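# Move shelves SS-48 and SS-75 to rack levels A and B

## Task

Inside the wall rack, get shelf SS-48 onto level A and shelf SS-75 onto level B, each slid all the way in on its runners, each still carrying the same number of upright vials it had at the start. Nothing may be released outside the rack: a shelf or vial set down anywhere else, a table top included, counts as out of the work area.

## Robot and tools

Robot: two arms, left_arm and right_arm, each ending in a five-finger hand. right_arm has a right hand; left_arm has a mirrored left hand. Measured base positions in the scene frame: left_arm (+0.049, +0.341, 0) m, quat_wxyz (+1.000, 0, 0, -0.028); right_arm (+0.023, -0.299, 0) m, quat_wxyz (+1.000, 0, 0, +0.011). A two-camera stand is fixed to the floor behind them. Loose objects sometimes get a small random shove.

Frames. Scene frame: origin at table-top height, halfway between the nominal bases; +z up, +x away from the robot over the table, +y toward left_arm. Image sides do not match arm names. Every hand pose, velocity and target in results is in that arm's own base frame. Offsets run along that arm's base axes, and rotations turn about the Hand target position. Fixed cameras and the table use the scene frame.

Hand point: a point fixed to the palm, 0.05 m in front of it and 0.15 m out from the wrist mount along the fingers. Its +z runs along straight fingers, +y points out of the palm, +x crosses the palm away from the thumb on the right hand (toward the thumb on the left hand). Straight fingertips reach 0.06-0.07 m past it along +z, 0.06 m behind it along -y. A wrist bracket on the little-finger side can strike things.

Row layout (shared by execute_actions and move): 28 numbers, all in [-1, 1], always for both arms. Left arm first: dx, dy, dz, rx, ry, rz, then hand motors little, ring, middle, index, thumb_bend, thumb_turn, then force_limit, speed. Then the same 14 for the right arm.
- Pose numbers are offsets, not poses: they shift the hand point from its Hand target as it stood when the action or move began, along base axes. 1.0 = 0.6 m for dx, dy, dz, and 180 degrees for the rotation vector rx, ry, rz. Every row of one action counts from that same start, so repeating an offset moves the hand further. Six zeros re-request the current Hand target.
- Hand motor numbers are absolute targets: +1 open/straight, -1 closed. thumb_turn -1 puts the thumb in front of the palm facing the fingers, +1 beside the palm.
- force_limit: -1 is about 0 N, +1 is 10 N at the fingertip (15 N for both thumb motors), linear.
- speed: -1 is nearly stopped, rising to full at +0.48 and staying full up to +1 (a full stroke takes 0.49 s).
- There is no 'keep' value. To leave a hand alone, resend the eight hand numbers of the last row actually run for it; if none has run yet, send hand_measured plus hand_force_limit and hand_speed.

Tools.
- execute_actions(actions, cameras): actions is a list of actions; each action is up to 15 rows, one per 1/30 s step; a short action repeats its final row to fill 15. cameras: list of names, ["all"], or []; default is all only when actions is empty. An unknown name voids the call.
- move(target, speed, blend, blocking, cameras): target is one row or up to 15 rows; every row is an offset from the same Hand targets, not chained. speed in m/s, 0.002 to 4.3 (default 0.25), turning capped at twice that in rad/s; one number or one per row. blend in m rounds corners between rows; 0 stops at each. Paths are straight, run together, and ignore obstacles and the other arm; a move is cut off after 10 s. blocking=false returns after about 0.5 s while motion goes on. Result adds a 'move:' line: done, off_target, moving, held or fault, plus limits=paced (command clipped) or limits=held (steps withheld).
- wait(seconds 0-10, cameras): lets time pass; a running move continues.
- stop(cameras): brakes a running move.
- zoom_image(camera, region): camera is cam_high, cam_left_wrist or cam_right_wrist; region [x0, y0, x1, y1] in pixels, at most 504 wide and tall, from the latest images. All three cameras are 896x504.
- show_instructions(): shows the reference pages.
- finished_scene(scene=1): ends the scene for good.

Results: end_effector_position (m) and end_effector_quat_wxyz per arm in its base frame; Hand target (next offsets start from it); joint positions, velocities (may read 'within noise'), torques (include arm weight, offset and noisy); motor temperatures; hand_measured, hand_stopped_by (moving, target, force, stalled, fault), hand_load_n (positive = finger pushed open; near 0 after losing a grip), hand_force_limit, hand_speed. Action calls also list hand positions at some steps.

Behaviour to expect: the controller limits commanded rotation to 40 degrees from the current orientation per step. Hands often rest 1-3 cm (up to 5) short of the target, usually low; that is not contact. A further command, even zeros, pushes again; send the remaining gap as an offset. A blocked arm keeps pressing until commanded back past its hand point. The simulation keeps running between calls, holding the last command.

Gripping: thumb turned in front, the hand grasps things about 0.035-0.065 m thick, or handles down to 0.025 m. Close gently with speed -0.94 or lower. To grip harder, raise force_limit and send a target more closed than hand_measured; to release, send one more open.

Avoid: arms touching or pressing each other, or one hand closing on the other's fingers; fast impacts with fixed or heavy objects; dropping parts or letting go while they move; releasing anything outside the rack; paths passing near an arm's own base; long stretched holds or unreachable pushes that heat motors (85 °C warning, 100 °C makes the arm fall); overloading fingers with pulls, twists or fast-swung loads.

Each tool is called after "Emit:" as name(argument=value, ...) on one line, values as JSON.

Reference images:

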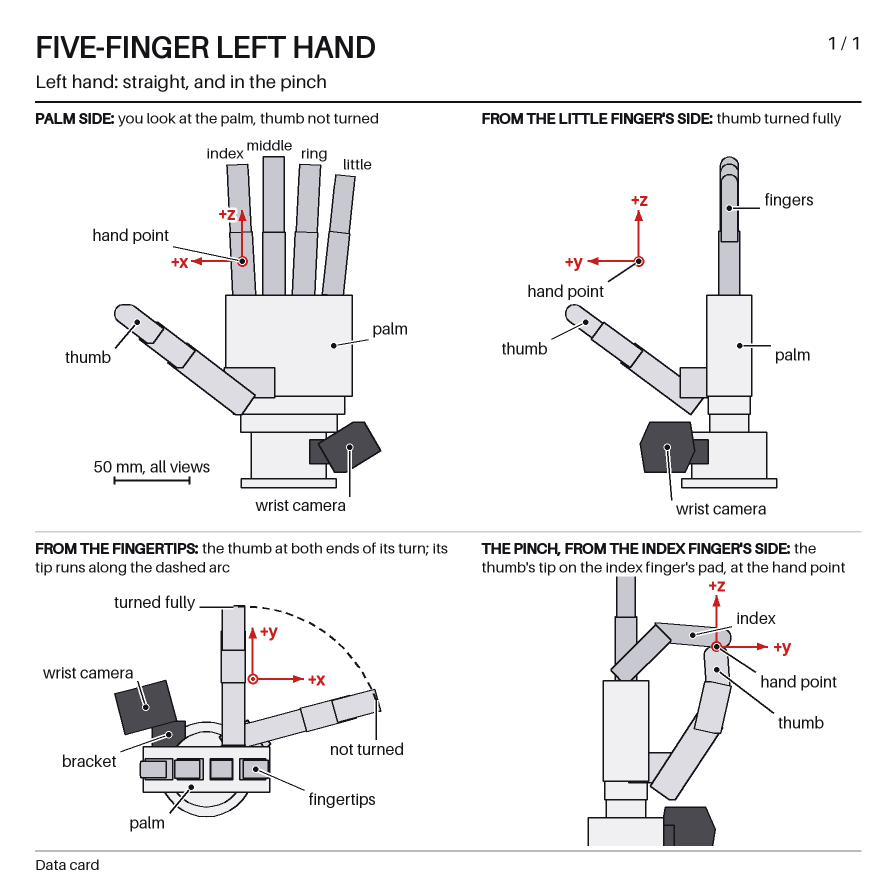

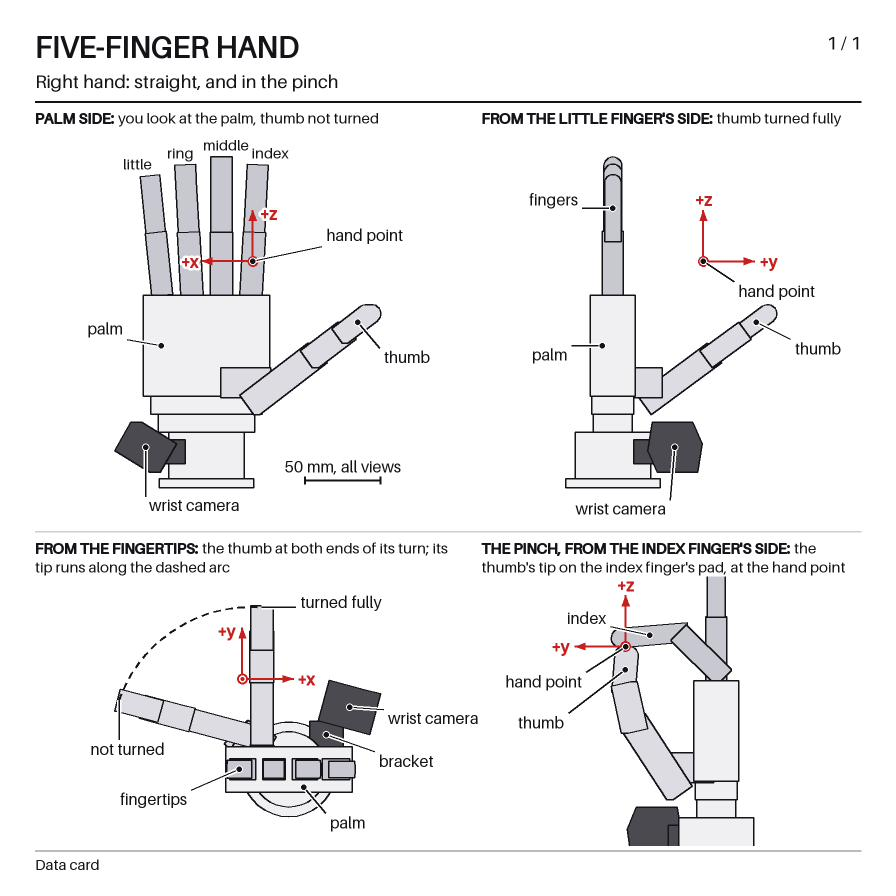

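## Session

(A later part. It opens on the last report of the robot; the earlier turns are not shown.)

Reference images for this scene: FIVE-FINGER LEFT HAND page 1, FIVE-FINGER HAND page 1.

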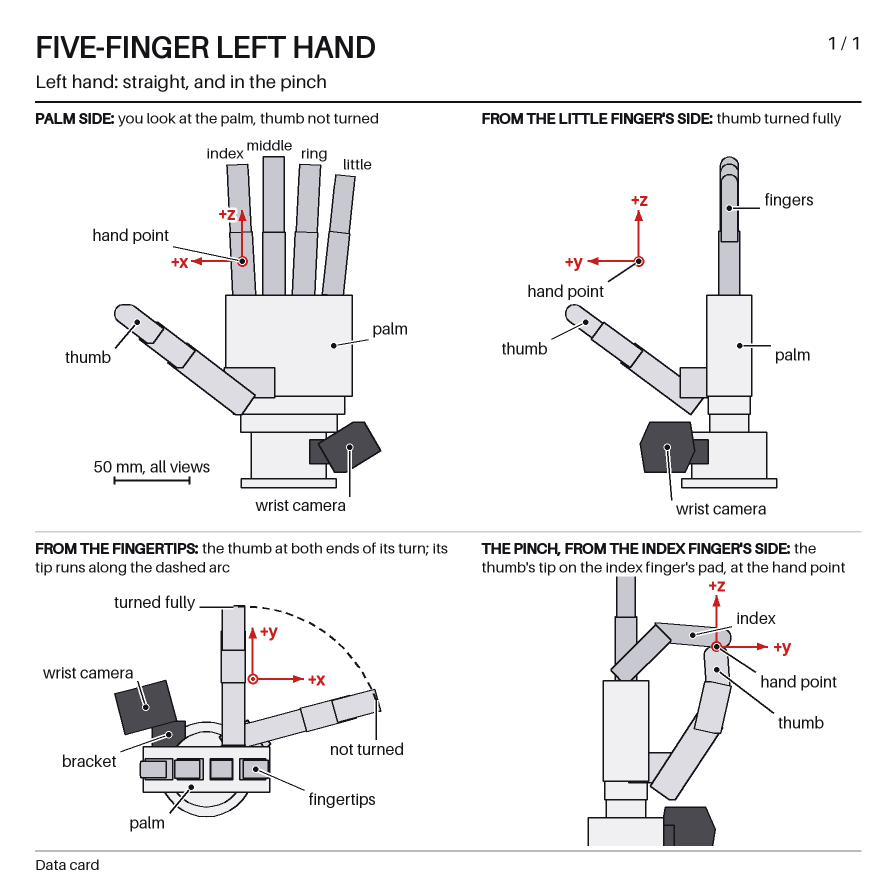

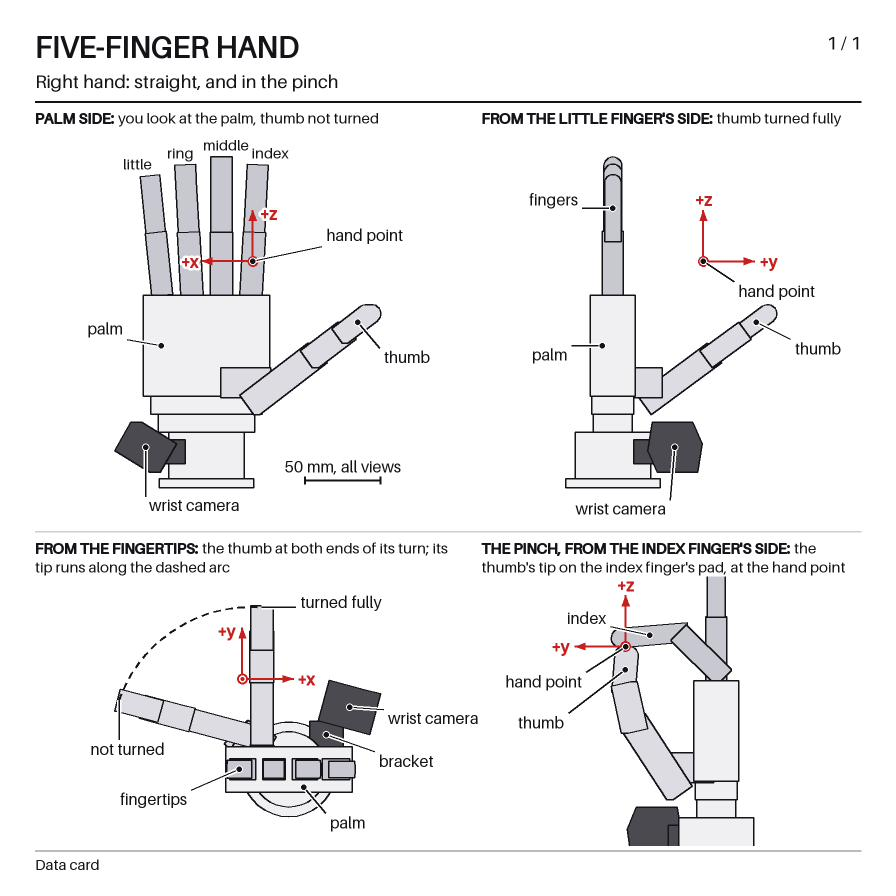

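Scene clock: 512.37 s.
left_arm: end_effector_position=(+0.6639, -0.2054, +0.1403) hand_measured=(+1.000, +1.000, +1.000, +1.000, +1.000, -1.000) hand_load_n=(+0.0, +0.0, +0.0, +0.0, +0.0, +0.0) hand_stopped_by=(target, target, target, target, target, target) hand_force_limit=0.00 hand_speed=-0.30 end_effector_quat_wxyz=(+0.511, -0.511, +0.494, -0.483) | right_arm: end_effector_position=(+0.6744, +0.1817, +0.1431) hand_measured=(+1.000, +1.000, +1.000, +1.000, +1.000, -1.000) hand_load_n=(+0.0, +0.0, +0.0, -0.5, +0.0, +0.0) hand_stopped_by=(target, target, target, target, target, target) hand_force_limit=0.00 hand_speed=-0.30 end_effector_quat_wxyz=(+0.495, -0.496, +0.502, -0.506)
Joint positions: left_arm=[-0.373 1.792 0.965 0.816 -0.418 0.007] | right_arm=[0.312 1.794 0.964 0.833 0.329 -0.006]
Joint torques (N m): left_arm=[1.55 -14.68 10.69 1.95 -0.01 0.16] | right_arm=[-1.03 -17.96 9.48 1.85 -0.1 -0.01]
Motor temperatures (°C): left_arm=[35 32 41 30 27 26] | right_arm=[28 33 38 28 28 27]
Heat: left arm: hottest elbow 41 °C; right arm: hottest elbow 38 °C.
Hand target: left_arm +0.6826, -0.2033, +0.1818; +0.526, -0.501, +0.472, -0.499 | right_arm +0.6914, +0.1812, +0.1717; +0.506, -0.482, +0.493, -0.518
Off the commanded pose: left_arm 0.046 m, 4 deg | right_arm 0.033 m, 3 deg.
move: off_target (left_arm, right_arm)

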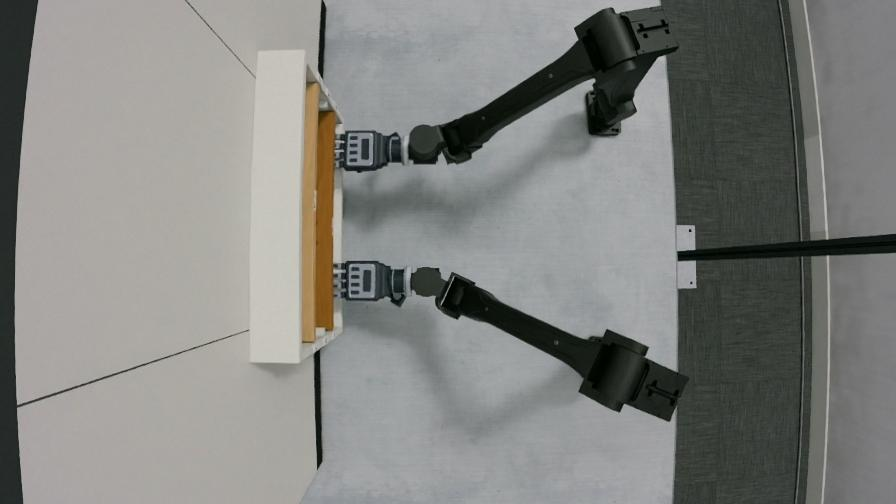

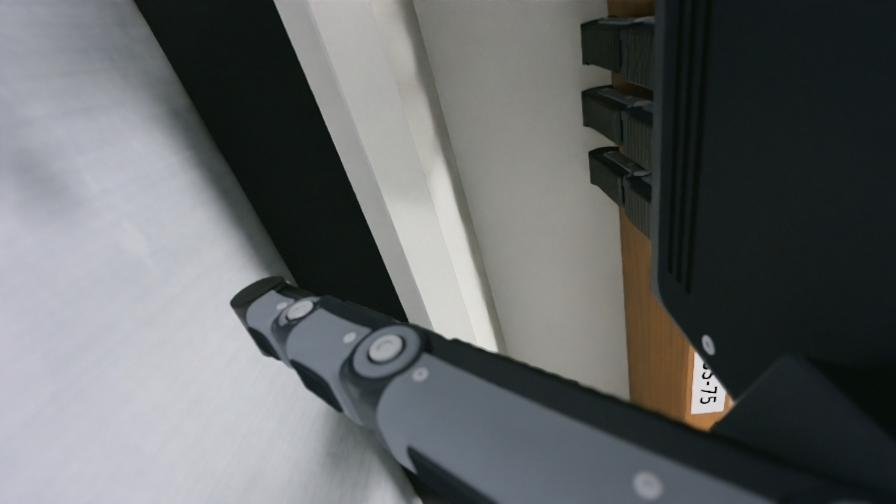

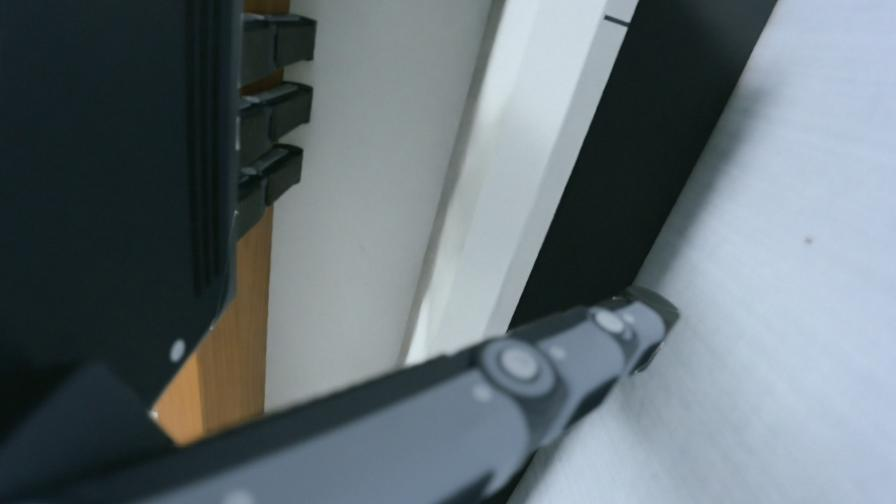

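Emit:
move(target=[0,0,0.02,0,-0.005,0, 1,1,1,1,1,-1, 0,-0.3, 0,0,0.005,0,-0.005,0, 1,1,1,1,1,-1,0,-0.3], cameras=["cam_left_wrist","cam_right_wrist"], speed=0.03)

Scene clock: 520.20 s.
left_arm: end_effector_position=(+0.6634, -0.2052, +0.1433) hand_measured=(+1.000, +1.000, +1.000, +1.000, +1.000, -1.000) hand_load_n=(-1.0, +0.0, +0.0, +0.0, +0.0, +0.0) hand_stopped_by=(target, target, target, target, target, target) hand_force_limit=0.00 hand_speed=-0.30 end_effector_quat_wxyz=(+0.511, -0.511, +0.494, -0.483) | right_arm: end_effector_position=(+0.6744, +0.1815, +0.1440) hand_measured=(+1.000, +1.000, +1.000, +1.000, +1.000, -1.000) hand_load_n=(+0.0, +0.0, +0.0, +0.0, +0.0, +0.0) hand_stopped_by=(target, target, target, target, target, target) hand_force_limit=0.00 hand_speed=-0.30 end_effector_quat_wxyz=(+0.495, -0.497, +0.501, -0.507)
Joint positions: left_arm=[-0.373 1.785 0.965 0.808 -0.418 0.007] | right_arm=[0.312 1.793 0.964 0.833 0.329 -0.008]
Joint torques (N m): left_arm=[1.44 -15.62 10.81 2.19 -0.08 0.22] | right_arm=[-1.2 -17.44 9.24 2.84 -0.1 -0.03]
Heat: left arm: hottest elbow 41 °C; right arm: hottest elbow 38 °C.
Hand target: left_arm +0.6826, -0.2033, +0.1939; +0.530, -0.497, +0.468, -0.503 | right_arm +0.6914, +0.1812, +0.1748; +0.510, -0.478, +0.489, -0.521
Off the commanded pose: left_arm 0.054 m, 5 deg | right_arm 0.035 m, 3 deg.
move: off_target (left_arm, right_arm)
Images, in order (width x height): cam_left_wrist 896x504, cam_right_wrist 896x504.

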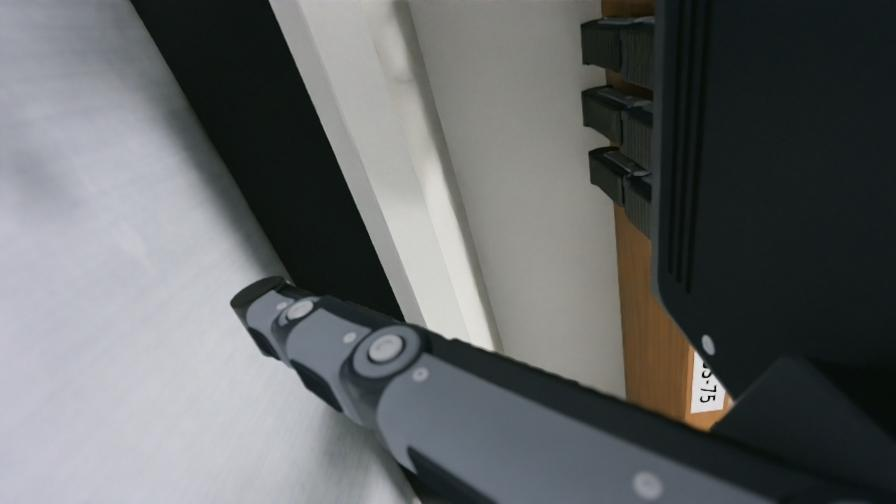

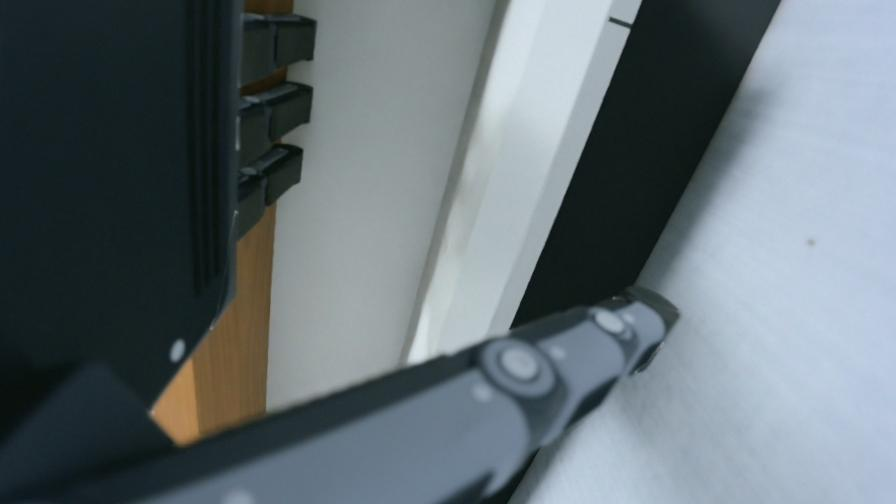

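Emit:
move(target=[0,0,0.02,0,-0.005,0, 1,1,1,1,1,-1, 0,-0.3, 0,0,0.02,0,-0.005,0, 1,1,1,1,1,-1,0,-0.3], cameras=["cam_left_wrist","cam_right_wrist"], speed=0.03)

Scene clock: 524.17 s.
left_arm: end_effector_position=(+0.6629, -0.2048, +0.1520) hand_measured=(+1.000, +1.000, +1.000, +1.000, +1.000, -1.000) hand_load_n=(-1.0, -0.5, -0.5, +0.0, +0.0, +0.0) hand_stopped_by=(target, target, target, target, target, target) hand_force_limit=0.00 hand_speed=-0.30 end_effector_quat_wxyz=(+0.514, -0.509, +0.492, -0.486) | right_arm: end_effector_position=(+0.6743, +0.1813, +0.1478) hand_measured=(+1.000, +1.000, +1.000, +1.000, +1.000, -1.000) hand_load_n=(+0.0, -1.5, +0.0, +0.0, +0.0, +0.0) hand_stopped_by=(target, target, target, target, target, target) hand_force_limit=0.00 hand_speed=-0.30 end_effector_quat_wxyz=(+0.496, -0.495, +0.500, -0.509)
Joint positions: left_arm=[-0.373 1.77 0.965 0.804 -0.418 0.01] | right_arm=[0.312 1.787 0.964 0.833 0.329 -0.011]
Joint torques (N m): left_arm=[1.55 -15.85 11.07 2.24 -0.05 0.28] | right_arm=[-0.73 -18.37 9.5 2.67 -0.06 -0.05]
Heat: left arm: hottest elbow 41 °C; right arm: hottest elbow 38 °C.
Hand target: left_arm +0.6826, -0.2033, +0.2059; +0.533, -0.494, +0.464, -0.507 | right_arm +0.6914, +0.1812, +0.1869; +0.514, -0.474, +0.485, -0.525
Off the commanded pose: left_arm 0.057 m, 5 deg | right_arm 0.043 m, 4 deg.
move: off_target (left_arm, right_arm)
Images, in order (width x height): cam_left_wrist 896x504, cam_right_wrist 896x504.

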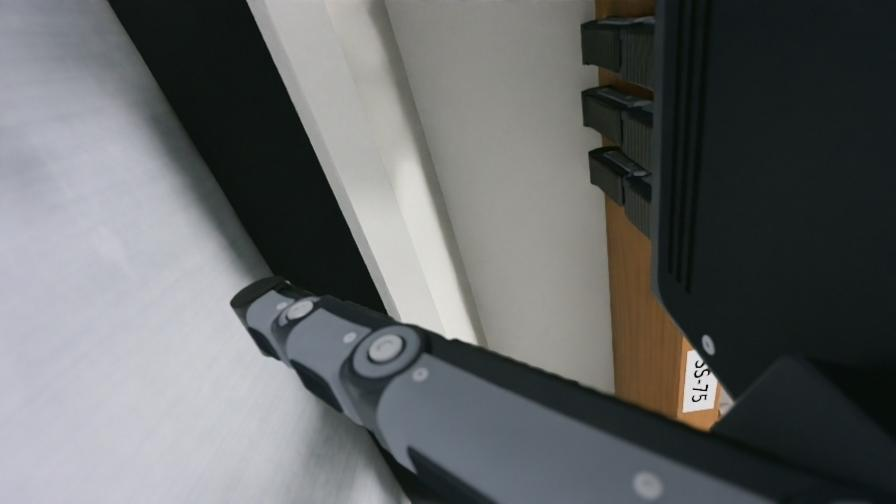

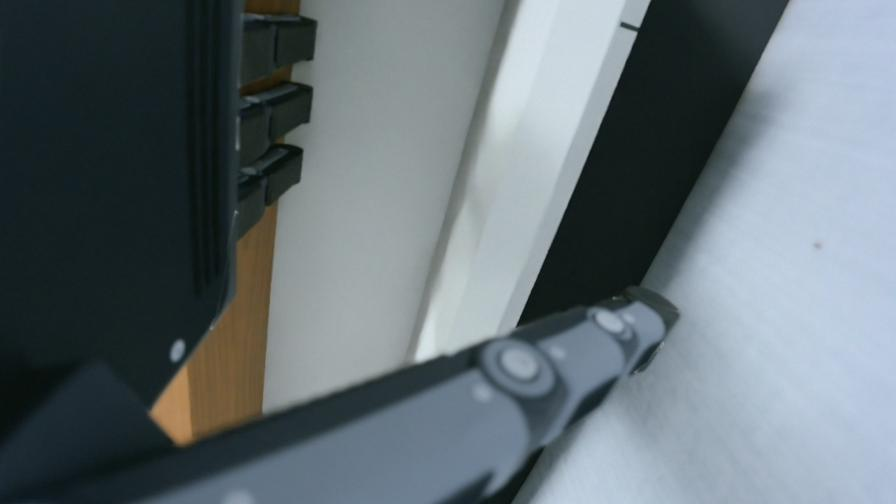

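Emit:
wait(seconds=0.1, cameras=["cam_high"])

Emit:
zoom_image(camera="cam_high", region=[290, 60, 390, 220])

Emit:
zoom_image(camera="cam_high", region=[290, 220, 390, 380])

Scene clock: 528.70 s.
left_arm: end_effector_position=(+0.6629, -0.2047, +0.1520) hand_measured=(+1.000, +1.000, +1.000, +1.000, +1.000, -1.000) hand_load_n=(-1.0, -0.5, +0.0, +0.0, +0.0, +0.0) hand_stopped_by=(target, target, target, target, target, target) hand_force_limit=0.00 hand_speed=-0.30 end_effector_quat_wxyz=(+0.514, -0.508, +0.492, -0.486) | right_arm: end_effector_position=(+0.6743, +0.1813, +0.1478) hand_measured=(+1.000, +1.000, +1.000, +1.000, +1.000, -1.000) hand_load_n=(+0.0, -1.5, +0.0, +0.0, +0.0, +0.0) hand_stopped_by=(target, target, target, target, target, target) hand_force_limit=0.00 hand_speed=-0.30 end_effector_quat_wxyz=(+0.496, -0.495, +0.500, -0.509)
Joint positions: left_arm=[-0.373 1.77 0.965 0.804 -0.418 0.011] | right_arm=[0.312 1.787 0.964 0.833 0.329 -0.011]
Joint torques (N m): left_arm=[1.38 -15.97 11 2.26 -0.05 0.25] | right_arm=[-1.08 -18.37 9.46 2.74 -0.05 -0.06]
Heat: left arm: hottest elbow 41 °C; right arm: hottest elbow 38 °C.
Hand target: left_arm +0.6826, -0.2033, +0.2059; +0.533, -0.493, +0.464, -0.507 | right_arm +0.6914, +0.1812, +0.1869; +0.514, -0.474, +0.485, -0.525
Off the commanded pose: left_arm 0.057 m, 5 deg | right_arm 0.043 m, 4 deg.
wait: 0.10 s; at rest from the start
Images, in order (width x height): cam_high 896x504.

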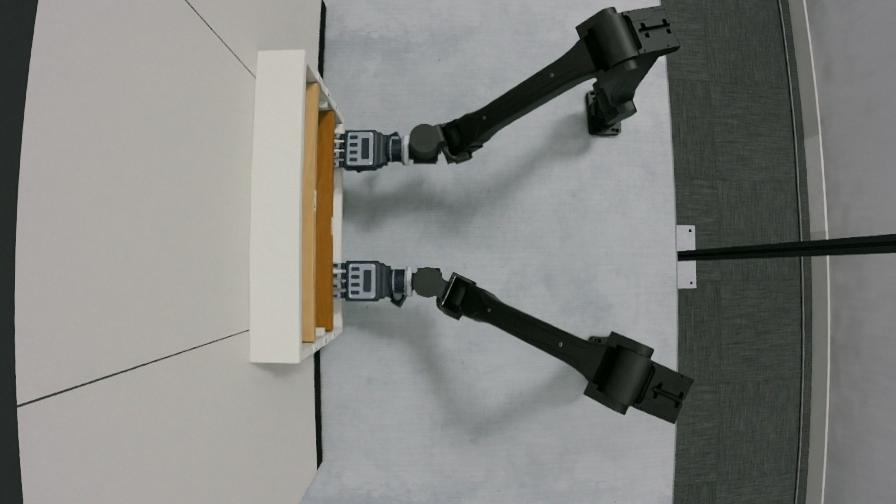

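Scaled by 3.150 from the camera's 896x504 image, which has a finer 1280x720 frame.

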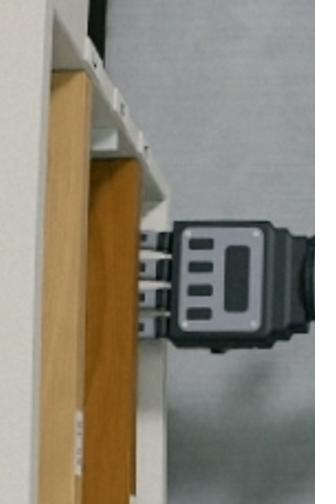

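Scaled by 3.150 from the camera's 896x504 image, which has a finer 1280x720 frame.

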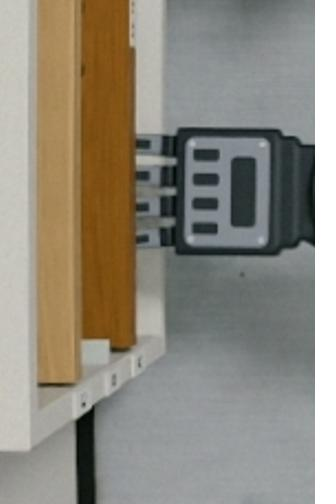

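Emit:
zoom_image(camera="cam_high", region=[290, 60, 350, 130])

Emit:
zoom_image(camera="cam_high", region=[290, 310, 350, 370])

Scaled by 7.200 from the camera's 896x504 image, which has a finer 1280x720 frame.

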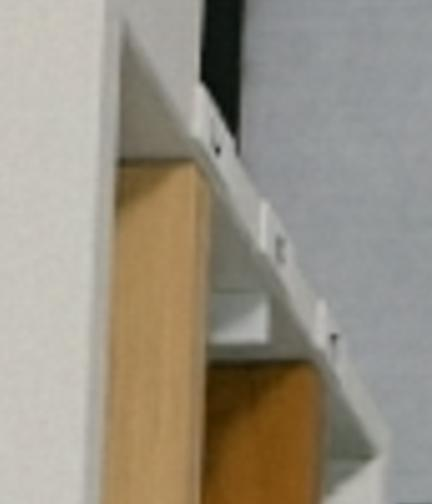

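Scaled by 8.400 from the camera's 896x504 image, which has a finer 1280x720 frame.

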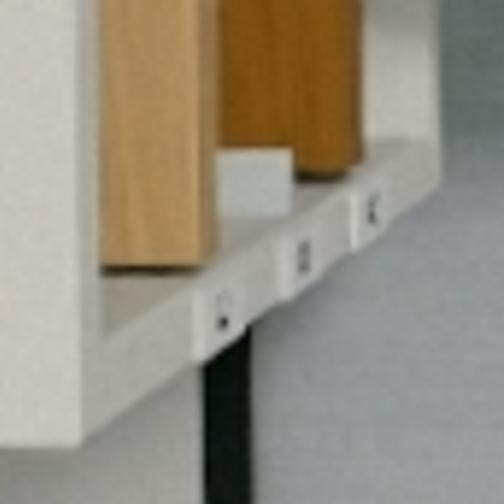

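Emit:
move(target=[0,0,0.02,0,0.0,0, 1,1,1,1,1,-1, 0,-0.3, 0,0,0.027,0,-0.0,0, 1,1,1,1,1,-1,0,-0.3], cameras=["all"], speed=0.03)

Emit:
zoom_image(camera="cam_high", region=[290, 60, 350, 130])

Emit:
zoom_image(camera="cam_high", region=[290, 310, 350, 370])

Scene clock: 540.53 s.
left_arm: end_effector_position=(+0.6605, -0.2036, +0.1595) hand_measured=(+1.000, +1.000, +1.000, +1.000, +1.000, -1.000) hand_load_n=(-0.5, -2.0, -0.5, +0.0, +0.0, +0.5) hand_stopped_by=(target, target, target, target, target, target) hand_force_limit=0.00 hand_speed=-0.30 end_effector_quat_wxyz=(+0.513, -0.508, +0.495, -0.482) | right_arm: end_effector_position=(+0.6718, +0.1807, +0.1550) hand_measured=(+1.000, +1.000, +1.000, +1.000, +1.000, -1.000) hand_load_n=(-0.5, -1.5, +0.0, +0.0, +0.0, +0.0) hand_stopped_by=(target, target, target, target, target, target) hand_force_limit=0.00 hand_speed=-0.30 end_effector_quat_wxyz=(+0.493, -0.499, +0.501, -0.507)
Joint positions: left_arm=[-0.373 1.746 0.965 0.772 -0.417 0.015] | right_arm=[0.312 1.762 0.964 0.798 0.328 -0.011]
Joint torques (N m): left_arm=[1.73 -15.5 11.88 2.22 -0.08 0.21] | right_arm=[-0.62 -18.78 10.3 2.37 -0.02 -0.04]
Heat: left arm: hottest elbow 42 °C; right arm: hottest elbow 38 °C.
Hand target: left_arm +0.6825, -0.2034, +0.2180; +0.533, -0.493, +0.464, -0.507 | right_arm +0.6914, +0.1812, +0.2032; +0.514, -0.474, +0.485, -0.525
Off the commanded pose: left_arm 0.062 m, 5 deg | right_arm 0.052 m, 5 deg.
move: off_target (left_arm, right_arm)

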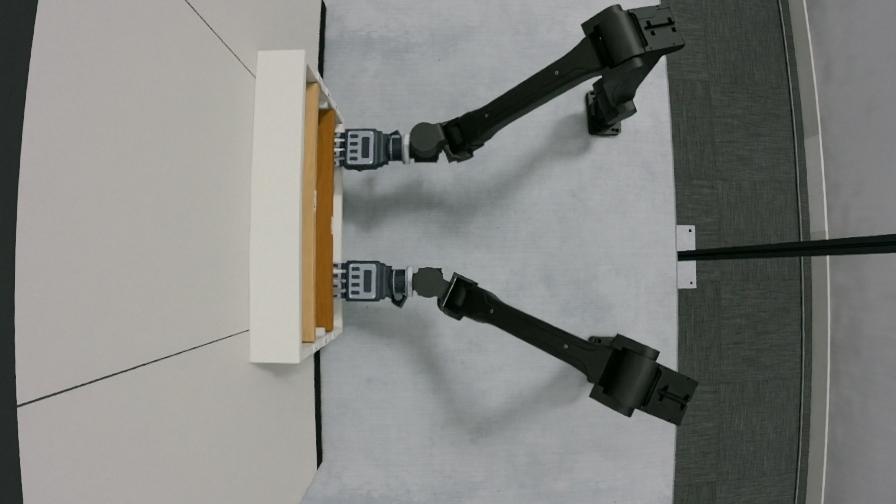

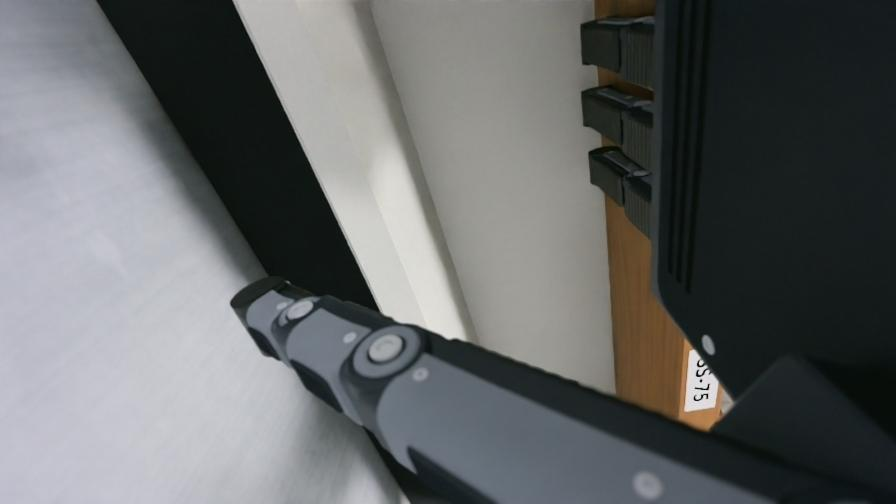

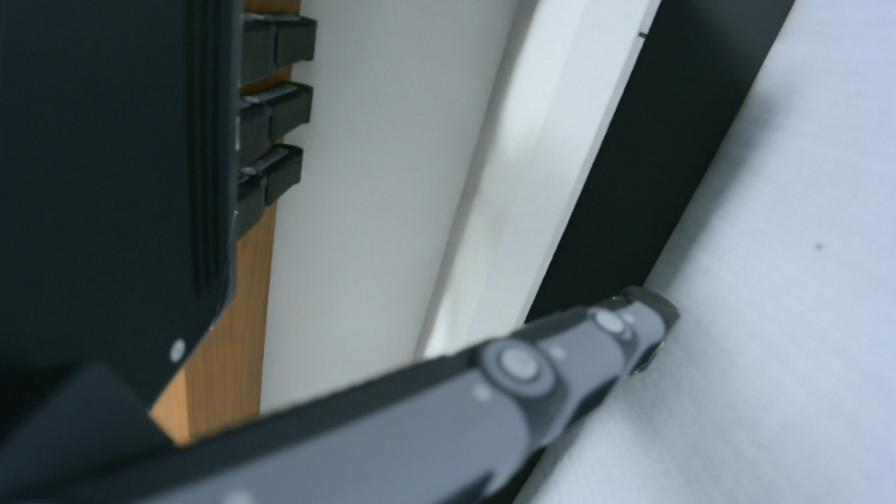

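Scaled by 7.200 from the camera's 896x504 image, which has a finer 1280x720 frame.

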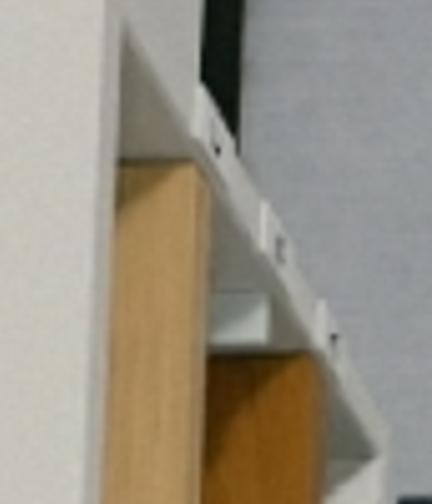

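Scaled by 8.400 from the camera's 896x504 image, which has a finer 1280x720 frame.

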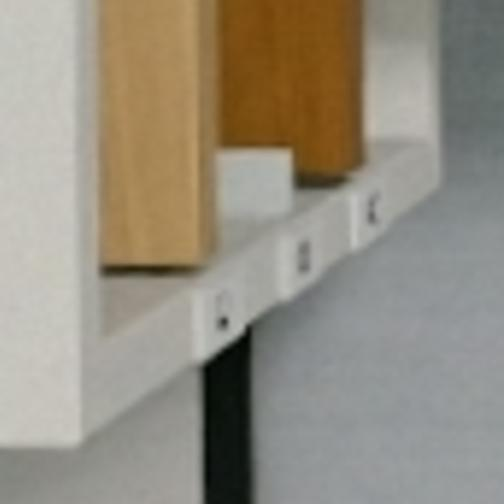

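Emit:
move(target=[-0.05,0,-0.045,0,0.01,0, 1,1,1,1,1,-1, 0,-0.3, -0.05,0,-0.035,0,0.01,0, 1,1,1,1,1,-1,0,-0.3], cameras=["all"], speed=0.05)

Scene clock: 555.87 s.
left_arm: end_effector_position=(+0.6546, -0.2000, +0.1588) hand_measured=(+1.000, +1.000, +1.000, +1.000, +1.000, -1.000) hand_load_n=(-1.0, -1.0, +0.0, +0.0, +0.0, +0.0) hand_stopped_by=(target, target, target, target, target, target) hand_force_limit=0.00 hand_speed=-0.30 end_effector_quat_wxyz=(+0.516, -0.512, +0.494, -0.478) | right_arm: end_effector_position=(+0.6609, +0.1816, +0.1559) hand_measured=(+1.000, +1.000, +1.000, +1.000, +1.000, -1.000) hand_load_n=(-0.5, -2.5, +0.0, +0.0, +0.0, +0.0) hand_stopped_by=(target, target, target, target, target, target) hand_force_limit=0.00 hand_speed=-0.30 end_effector_quat_wxyz=(+0.492, -0.501, +0.502, -0.506)
Joint positions: left_arm=[-0.375 1.733 0.947 0.772 -0.431 0.015] | right_arm=[0.321 1.738 0.936 0.797 0.336 -0.011]
Joint torques (N m): left_arm=[-0.03 -15.5 6.61 3.75 -0.32 0.07] | right_arm=[-0.09 -18.55 6.48 3.52 0.33 0.07]
Heat: left arm: hottest elbow 43 °C; right arm: hottest elbow 39 °C.
Hand target: left_arm +0.6525, -0.2034, +0.1912; +0.526, -0.501, +0.472, -0.500 | right_arm +0.6615, +0.1813, +0.1821; +0.506, -0.482, +0.493, -0.518
Off the commanded pose: left_arm 0.032 m, 4 deg | right_arm 0.026 m, 3 deg.
move: off_target (left_arm, right_arm)

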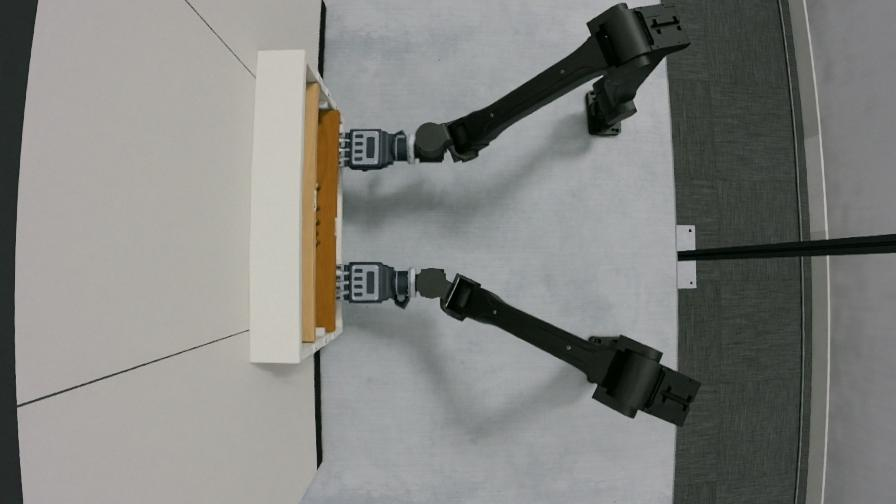

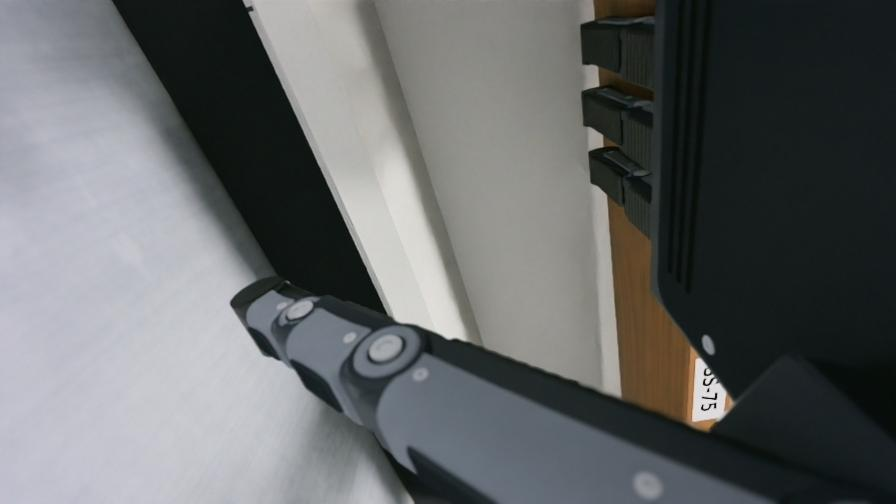

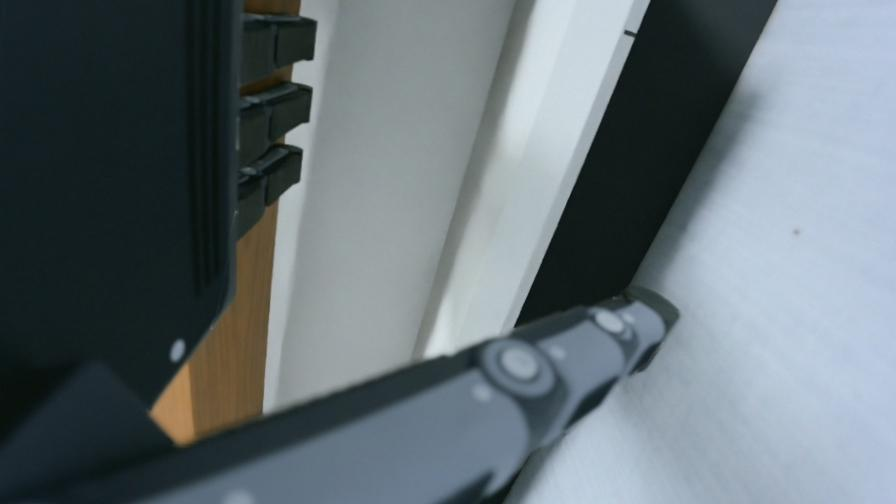

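Emit:
zoom_image(camera="cam_high", region=[290, 160, 360, 260])

Scaled by 5.040 from the camera's 896x504 image, which has a finer 1280x720 frame.

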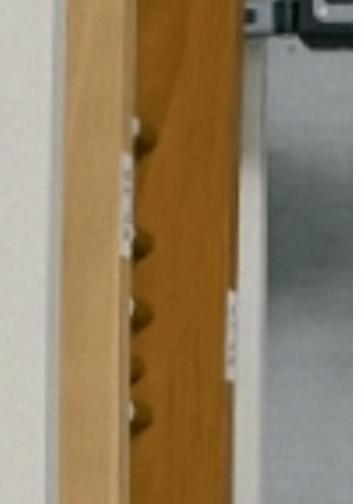

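Emit:
move(target=[-0.075,0,-0.025,0,0.006,0, 1,1,1,1,1,-1, 0,-0.3, -0.065,0,-0.018,0,0.006,0, 1,1,1,1,1,-1,0,-0.3], cameras=["all"], speed=0.05)

Scene clock: 569.27 s.
left_arm: end_effector_position=(+0.6095, -0.1998, +0.1481) hand_measured=(+1.000, +1.000, +1.000, +1.000, +1.000, -1.000) hand_load_n=(-1.5, -0.5, +0.0, +0.0, +0.0, +0.0) hand_stopped_by=(target, target, target, target, target, target) hand_force_limit=0.00 hand_speed=-0.30 end_effector_quat_wxyz=(+0.514, -0.513, +0.499, -0.473) | right_arm: end_effector_position=(+0.6220, +0.1806, +0.1482) hand_measured=(+1.000, +1.000, +1.000, +1.000, +1.000, -1.000) hand_load_n=(+0.0, -2.5, +0.0, -0.5, +0.0, +0.0) hand_stopped_by=(target, target, target, target, target, target) hand_force_limit=0.00 hand_speed=-0.30 end_effector_quat_wxyz=(+0.485, -0.506, +0.505, -0.503)
Joint positions: left_arm=[-0.411 1.665 0.823 0.814 -0.467 0.015] | right_arm=[0.346 1.671 0.828 0.819 0.363 -0.011]
Joint torques (N m): left_arm=[-0.03 -13.98 6.31 3.69 -0.31 0.02] | right_arm=[0.09 -16.73 6.12 3.69 0.36 0.11]
Heat: left arm: hottest elbow 41 °C; right arm: hottest elbow 37 °C.
Hand target: left_arm +0.6075, -0.2034, +0.1760; +0.521, -0.506, +0.477, -0.495 | right_arm +0.6225, +0.1812, +0.1714; +0.502, -0.487, +0.498, -0.513
Off the commanded pose: left_arm 0.028 m, 4 deg | right_arm 0.023 m, 3 deg.
move: off_target (left_arm, right_arm)

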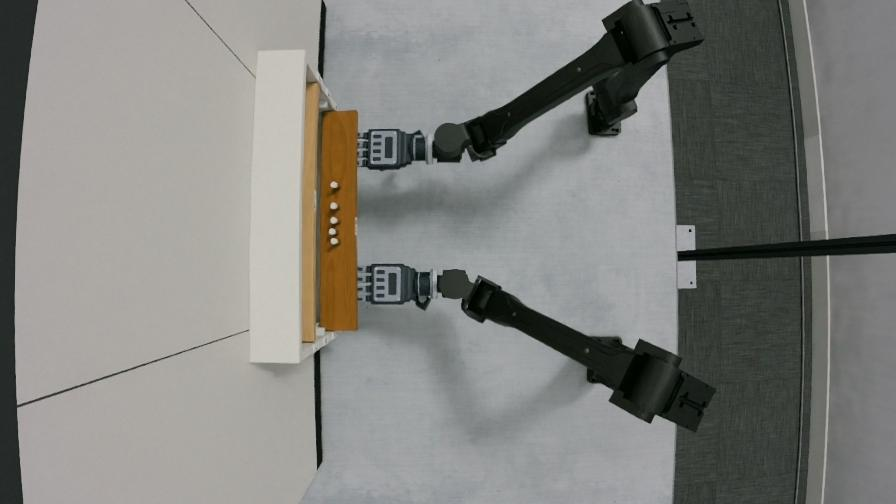

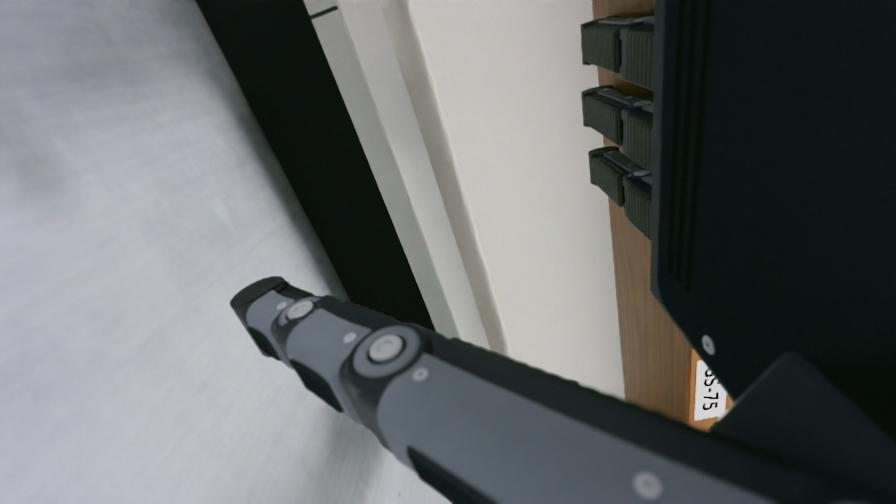

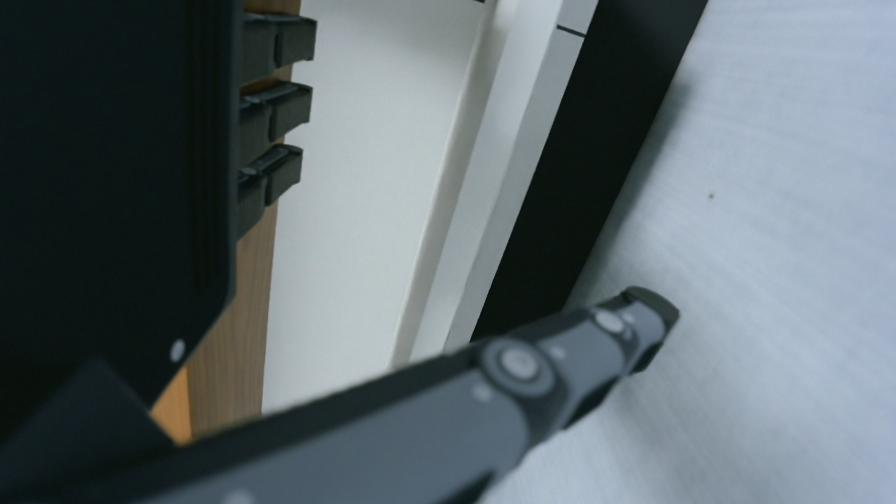

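Emit:
move(target=[-0.117,0,0.02,0,-0.012,0, 1,1,1,1,1,-1, 0,-0.3, -0.117,0,0.022,0,-0.014,0, 1,1,1,1,1,-1,0,-0.3], cameras=["all"], speed=0.05)

Scene clock: 576.20 s.
left_arm: end_effector_position=(+0.5399, -0.2026, +0.1652) hand_measured=(+1.000, +1.000, +1.000, +1.000, +1.000, -1.000) hand_load_n=(-0.5, -1.5, +0.0, +0.0, +0.0, +0.0) hand_stopped_by=(target, target, target, target, target, target) hand_force_limit=0.00 hand_speed=-0.30 end_effector_quat_wxyz=(+0.520, -0.507, +0.484, -0.489) | right_arm: end_effector_position=(+0.5519, +0.1824, +0.1631) hand_measured=(+1.000, +1.000, +1.000, +1.000, +1.000, -1.000) hand_load_n=(-0.5, -1.5, -0.5, +0.0, +0.0, +0.0) hand_stopped_by=(target, target, target, target, target, target) hand_force_limit=0.00 hand_speed=-0.30 end_effector_quat_wxyz=(+0.500, -0.492, +0.497, -0.511)
Joint positions: left_arm=[-0.488 1.514 0.645 0.891 -0.542 0.019] | right_arm=[0.411 1.521 0.641 0.904 0.426 -0.016]
Joint torques (N m): left_arm=[0.09 -11.16 5.9 3.58 -0.32 0.18] | right_arm=[-0.03 -13.74 5.89 3.75 0.33 -0.06]
Heat: left arm: hottest elbow 41 °C; right arm: hottest elbow 37 °C.
Hand target: left_arm +0.5373, -0.2033, +0.1879; +0.530, -0.497, +0.467, -0.504 | right_arm +0.5522, +0.1812, +0.1844; +0.512, -0.476, +0.487, -0.524
Off the commanded pose: left_arm 0.023 m, 3 deg | right_arm 0.022 m, 3 deg.
move: off_target (left_arm, right_arm)

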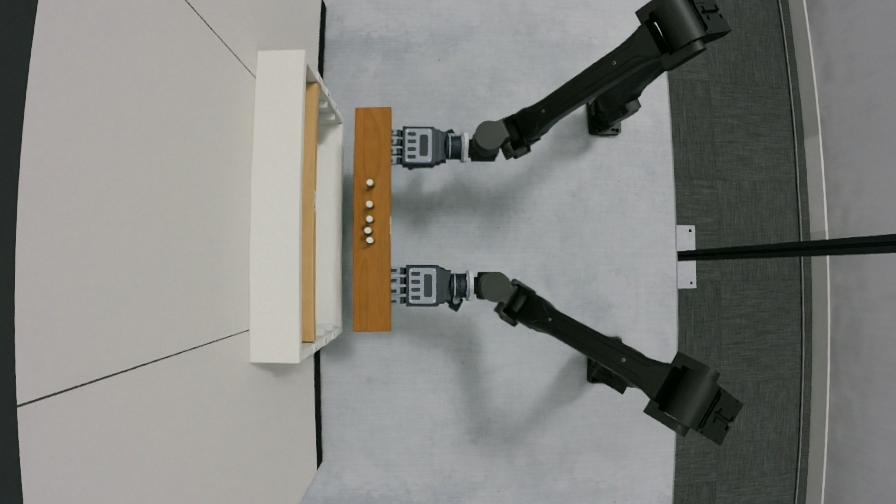

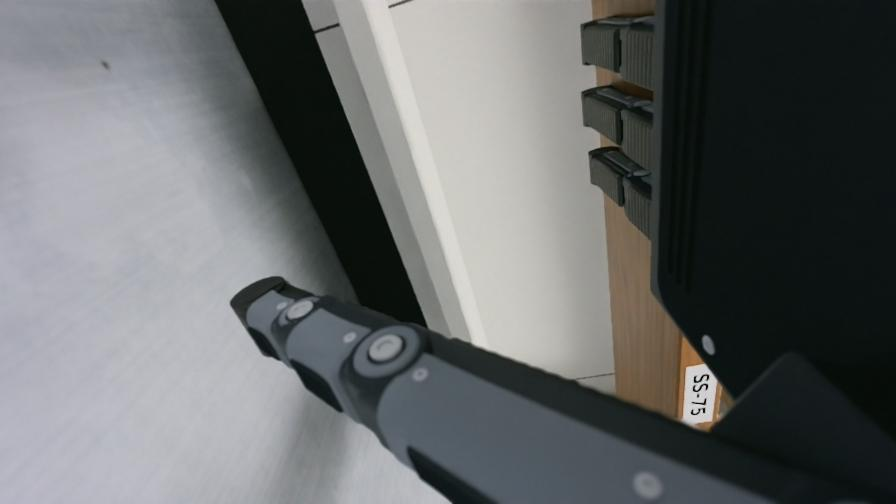

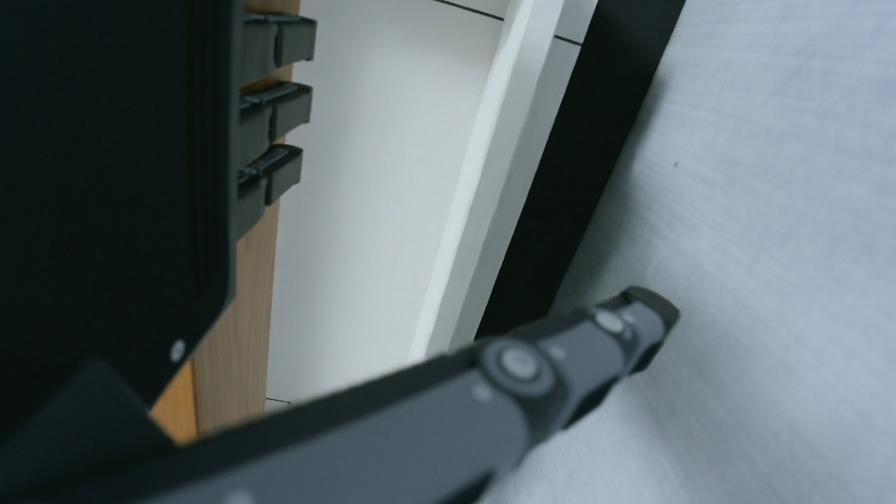

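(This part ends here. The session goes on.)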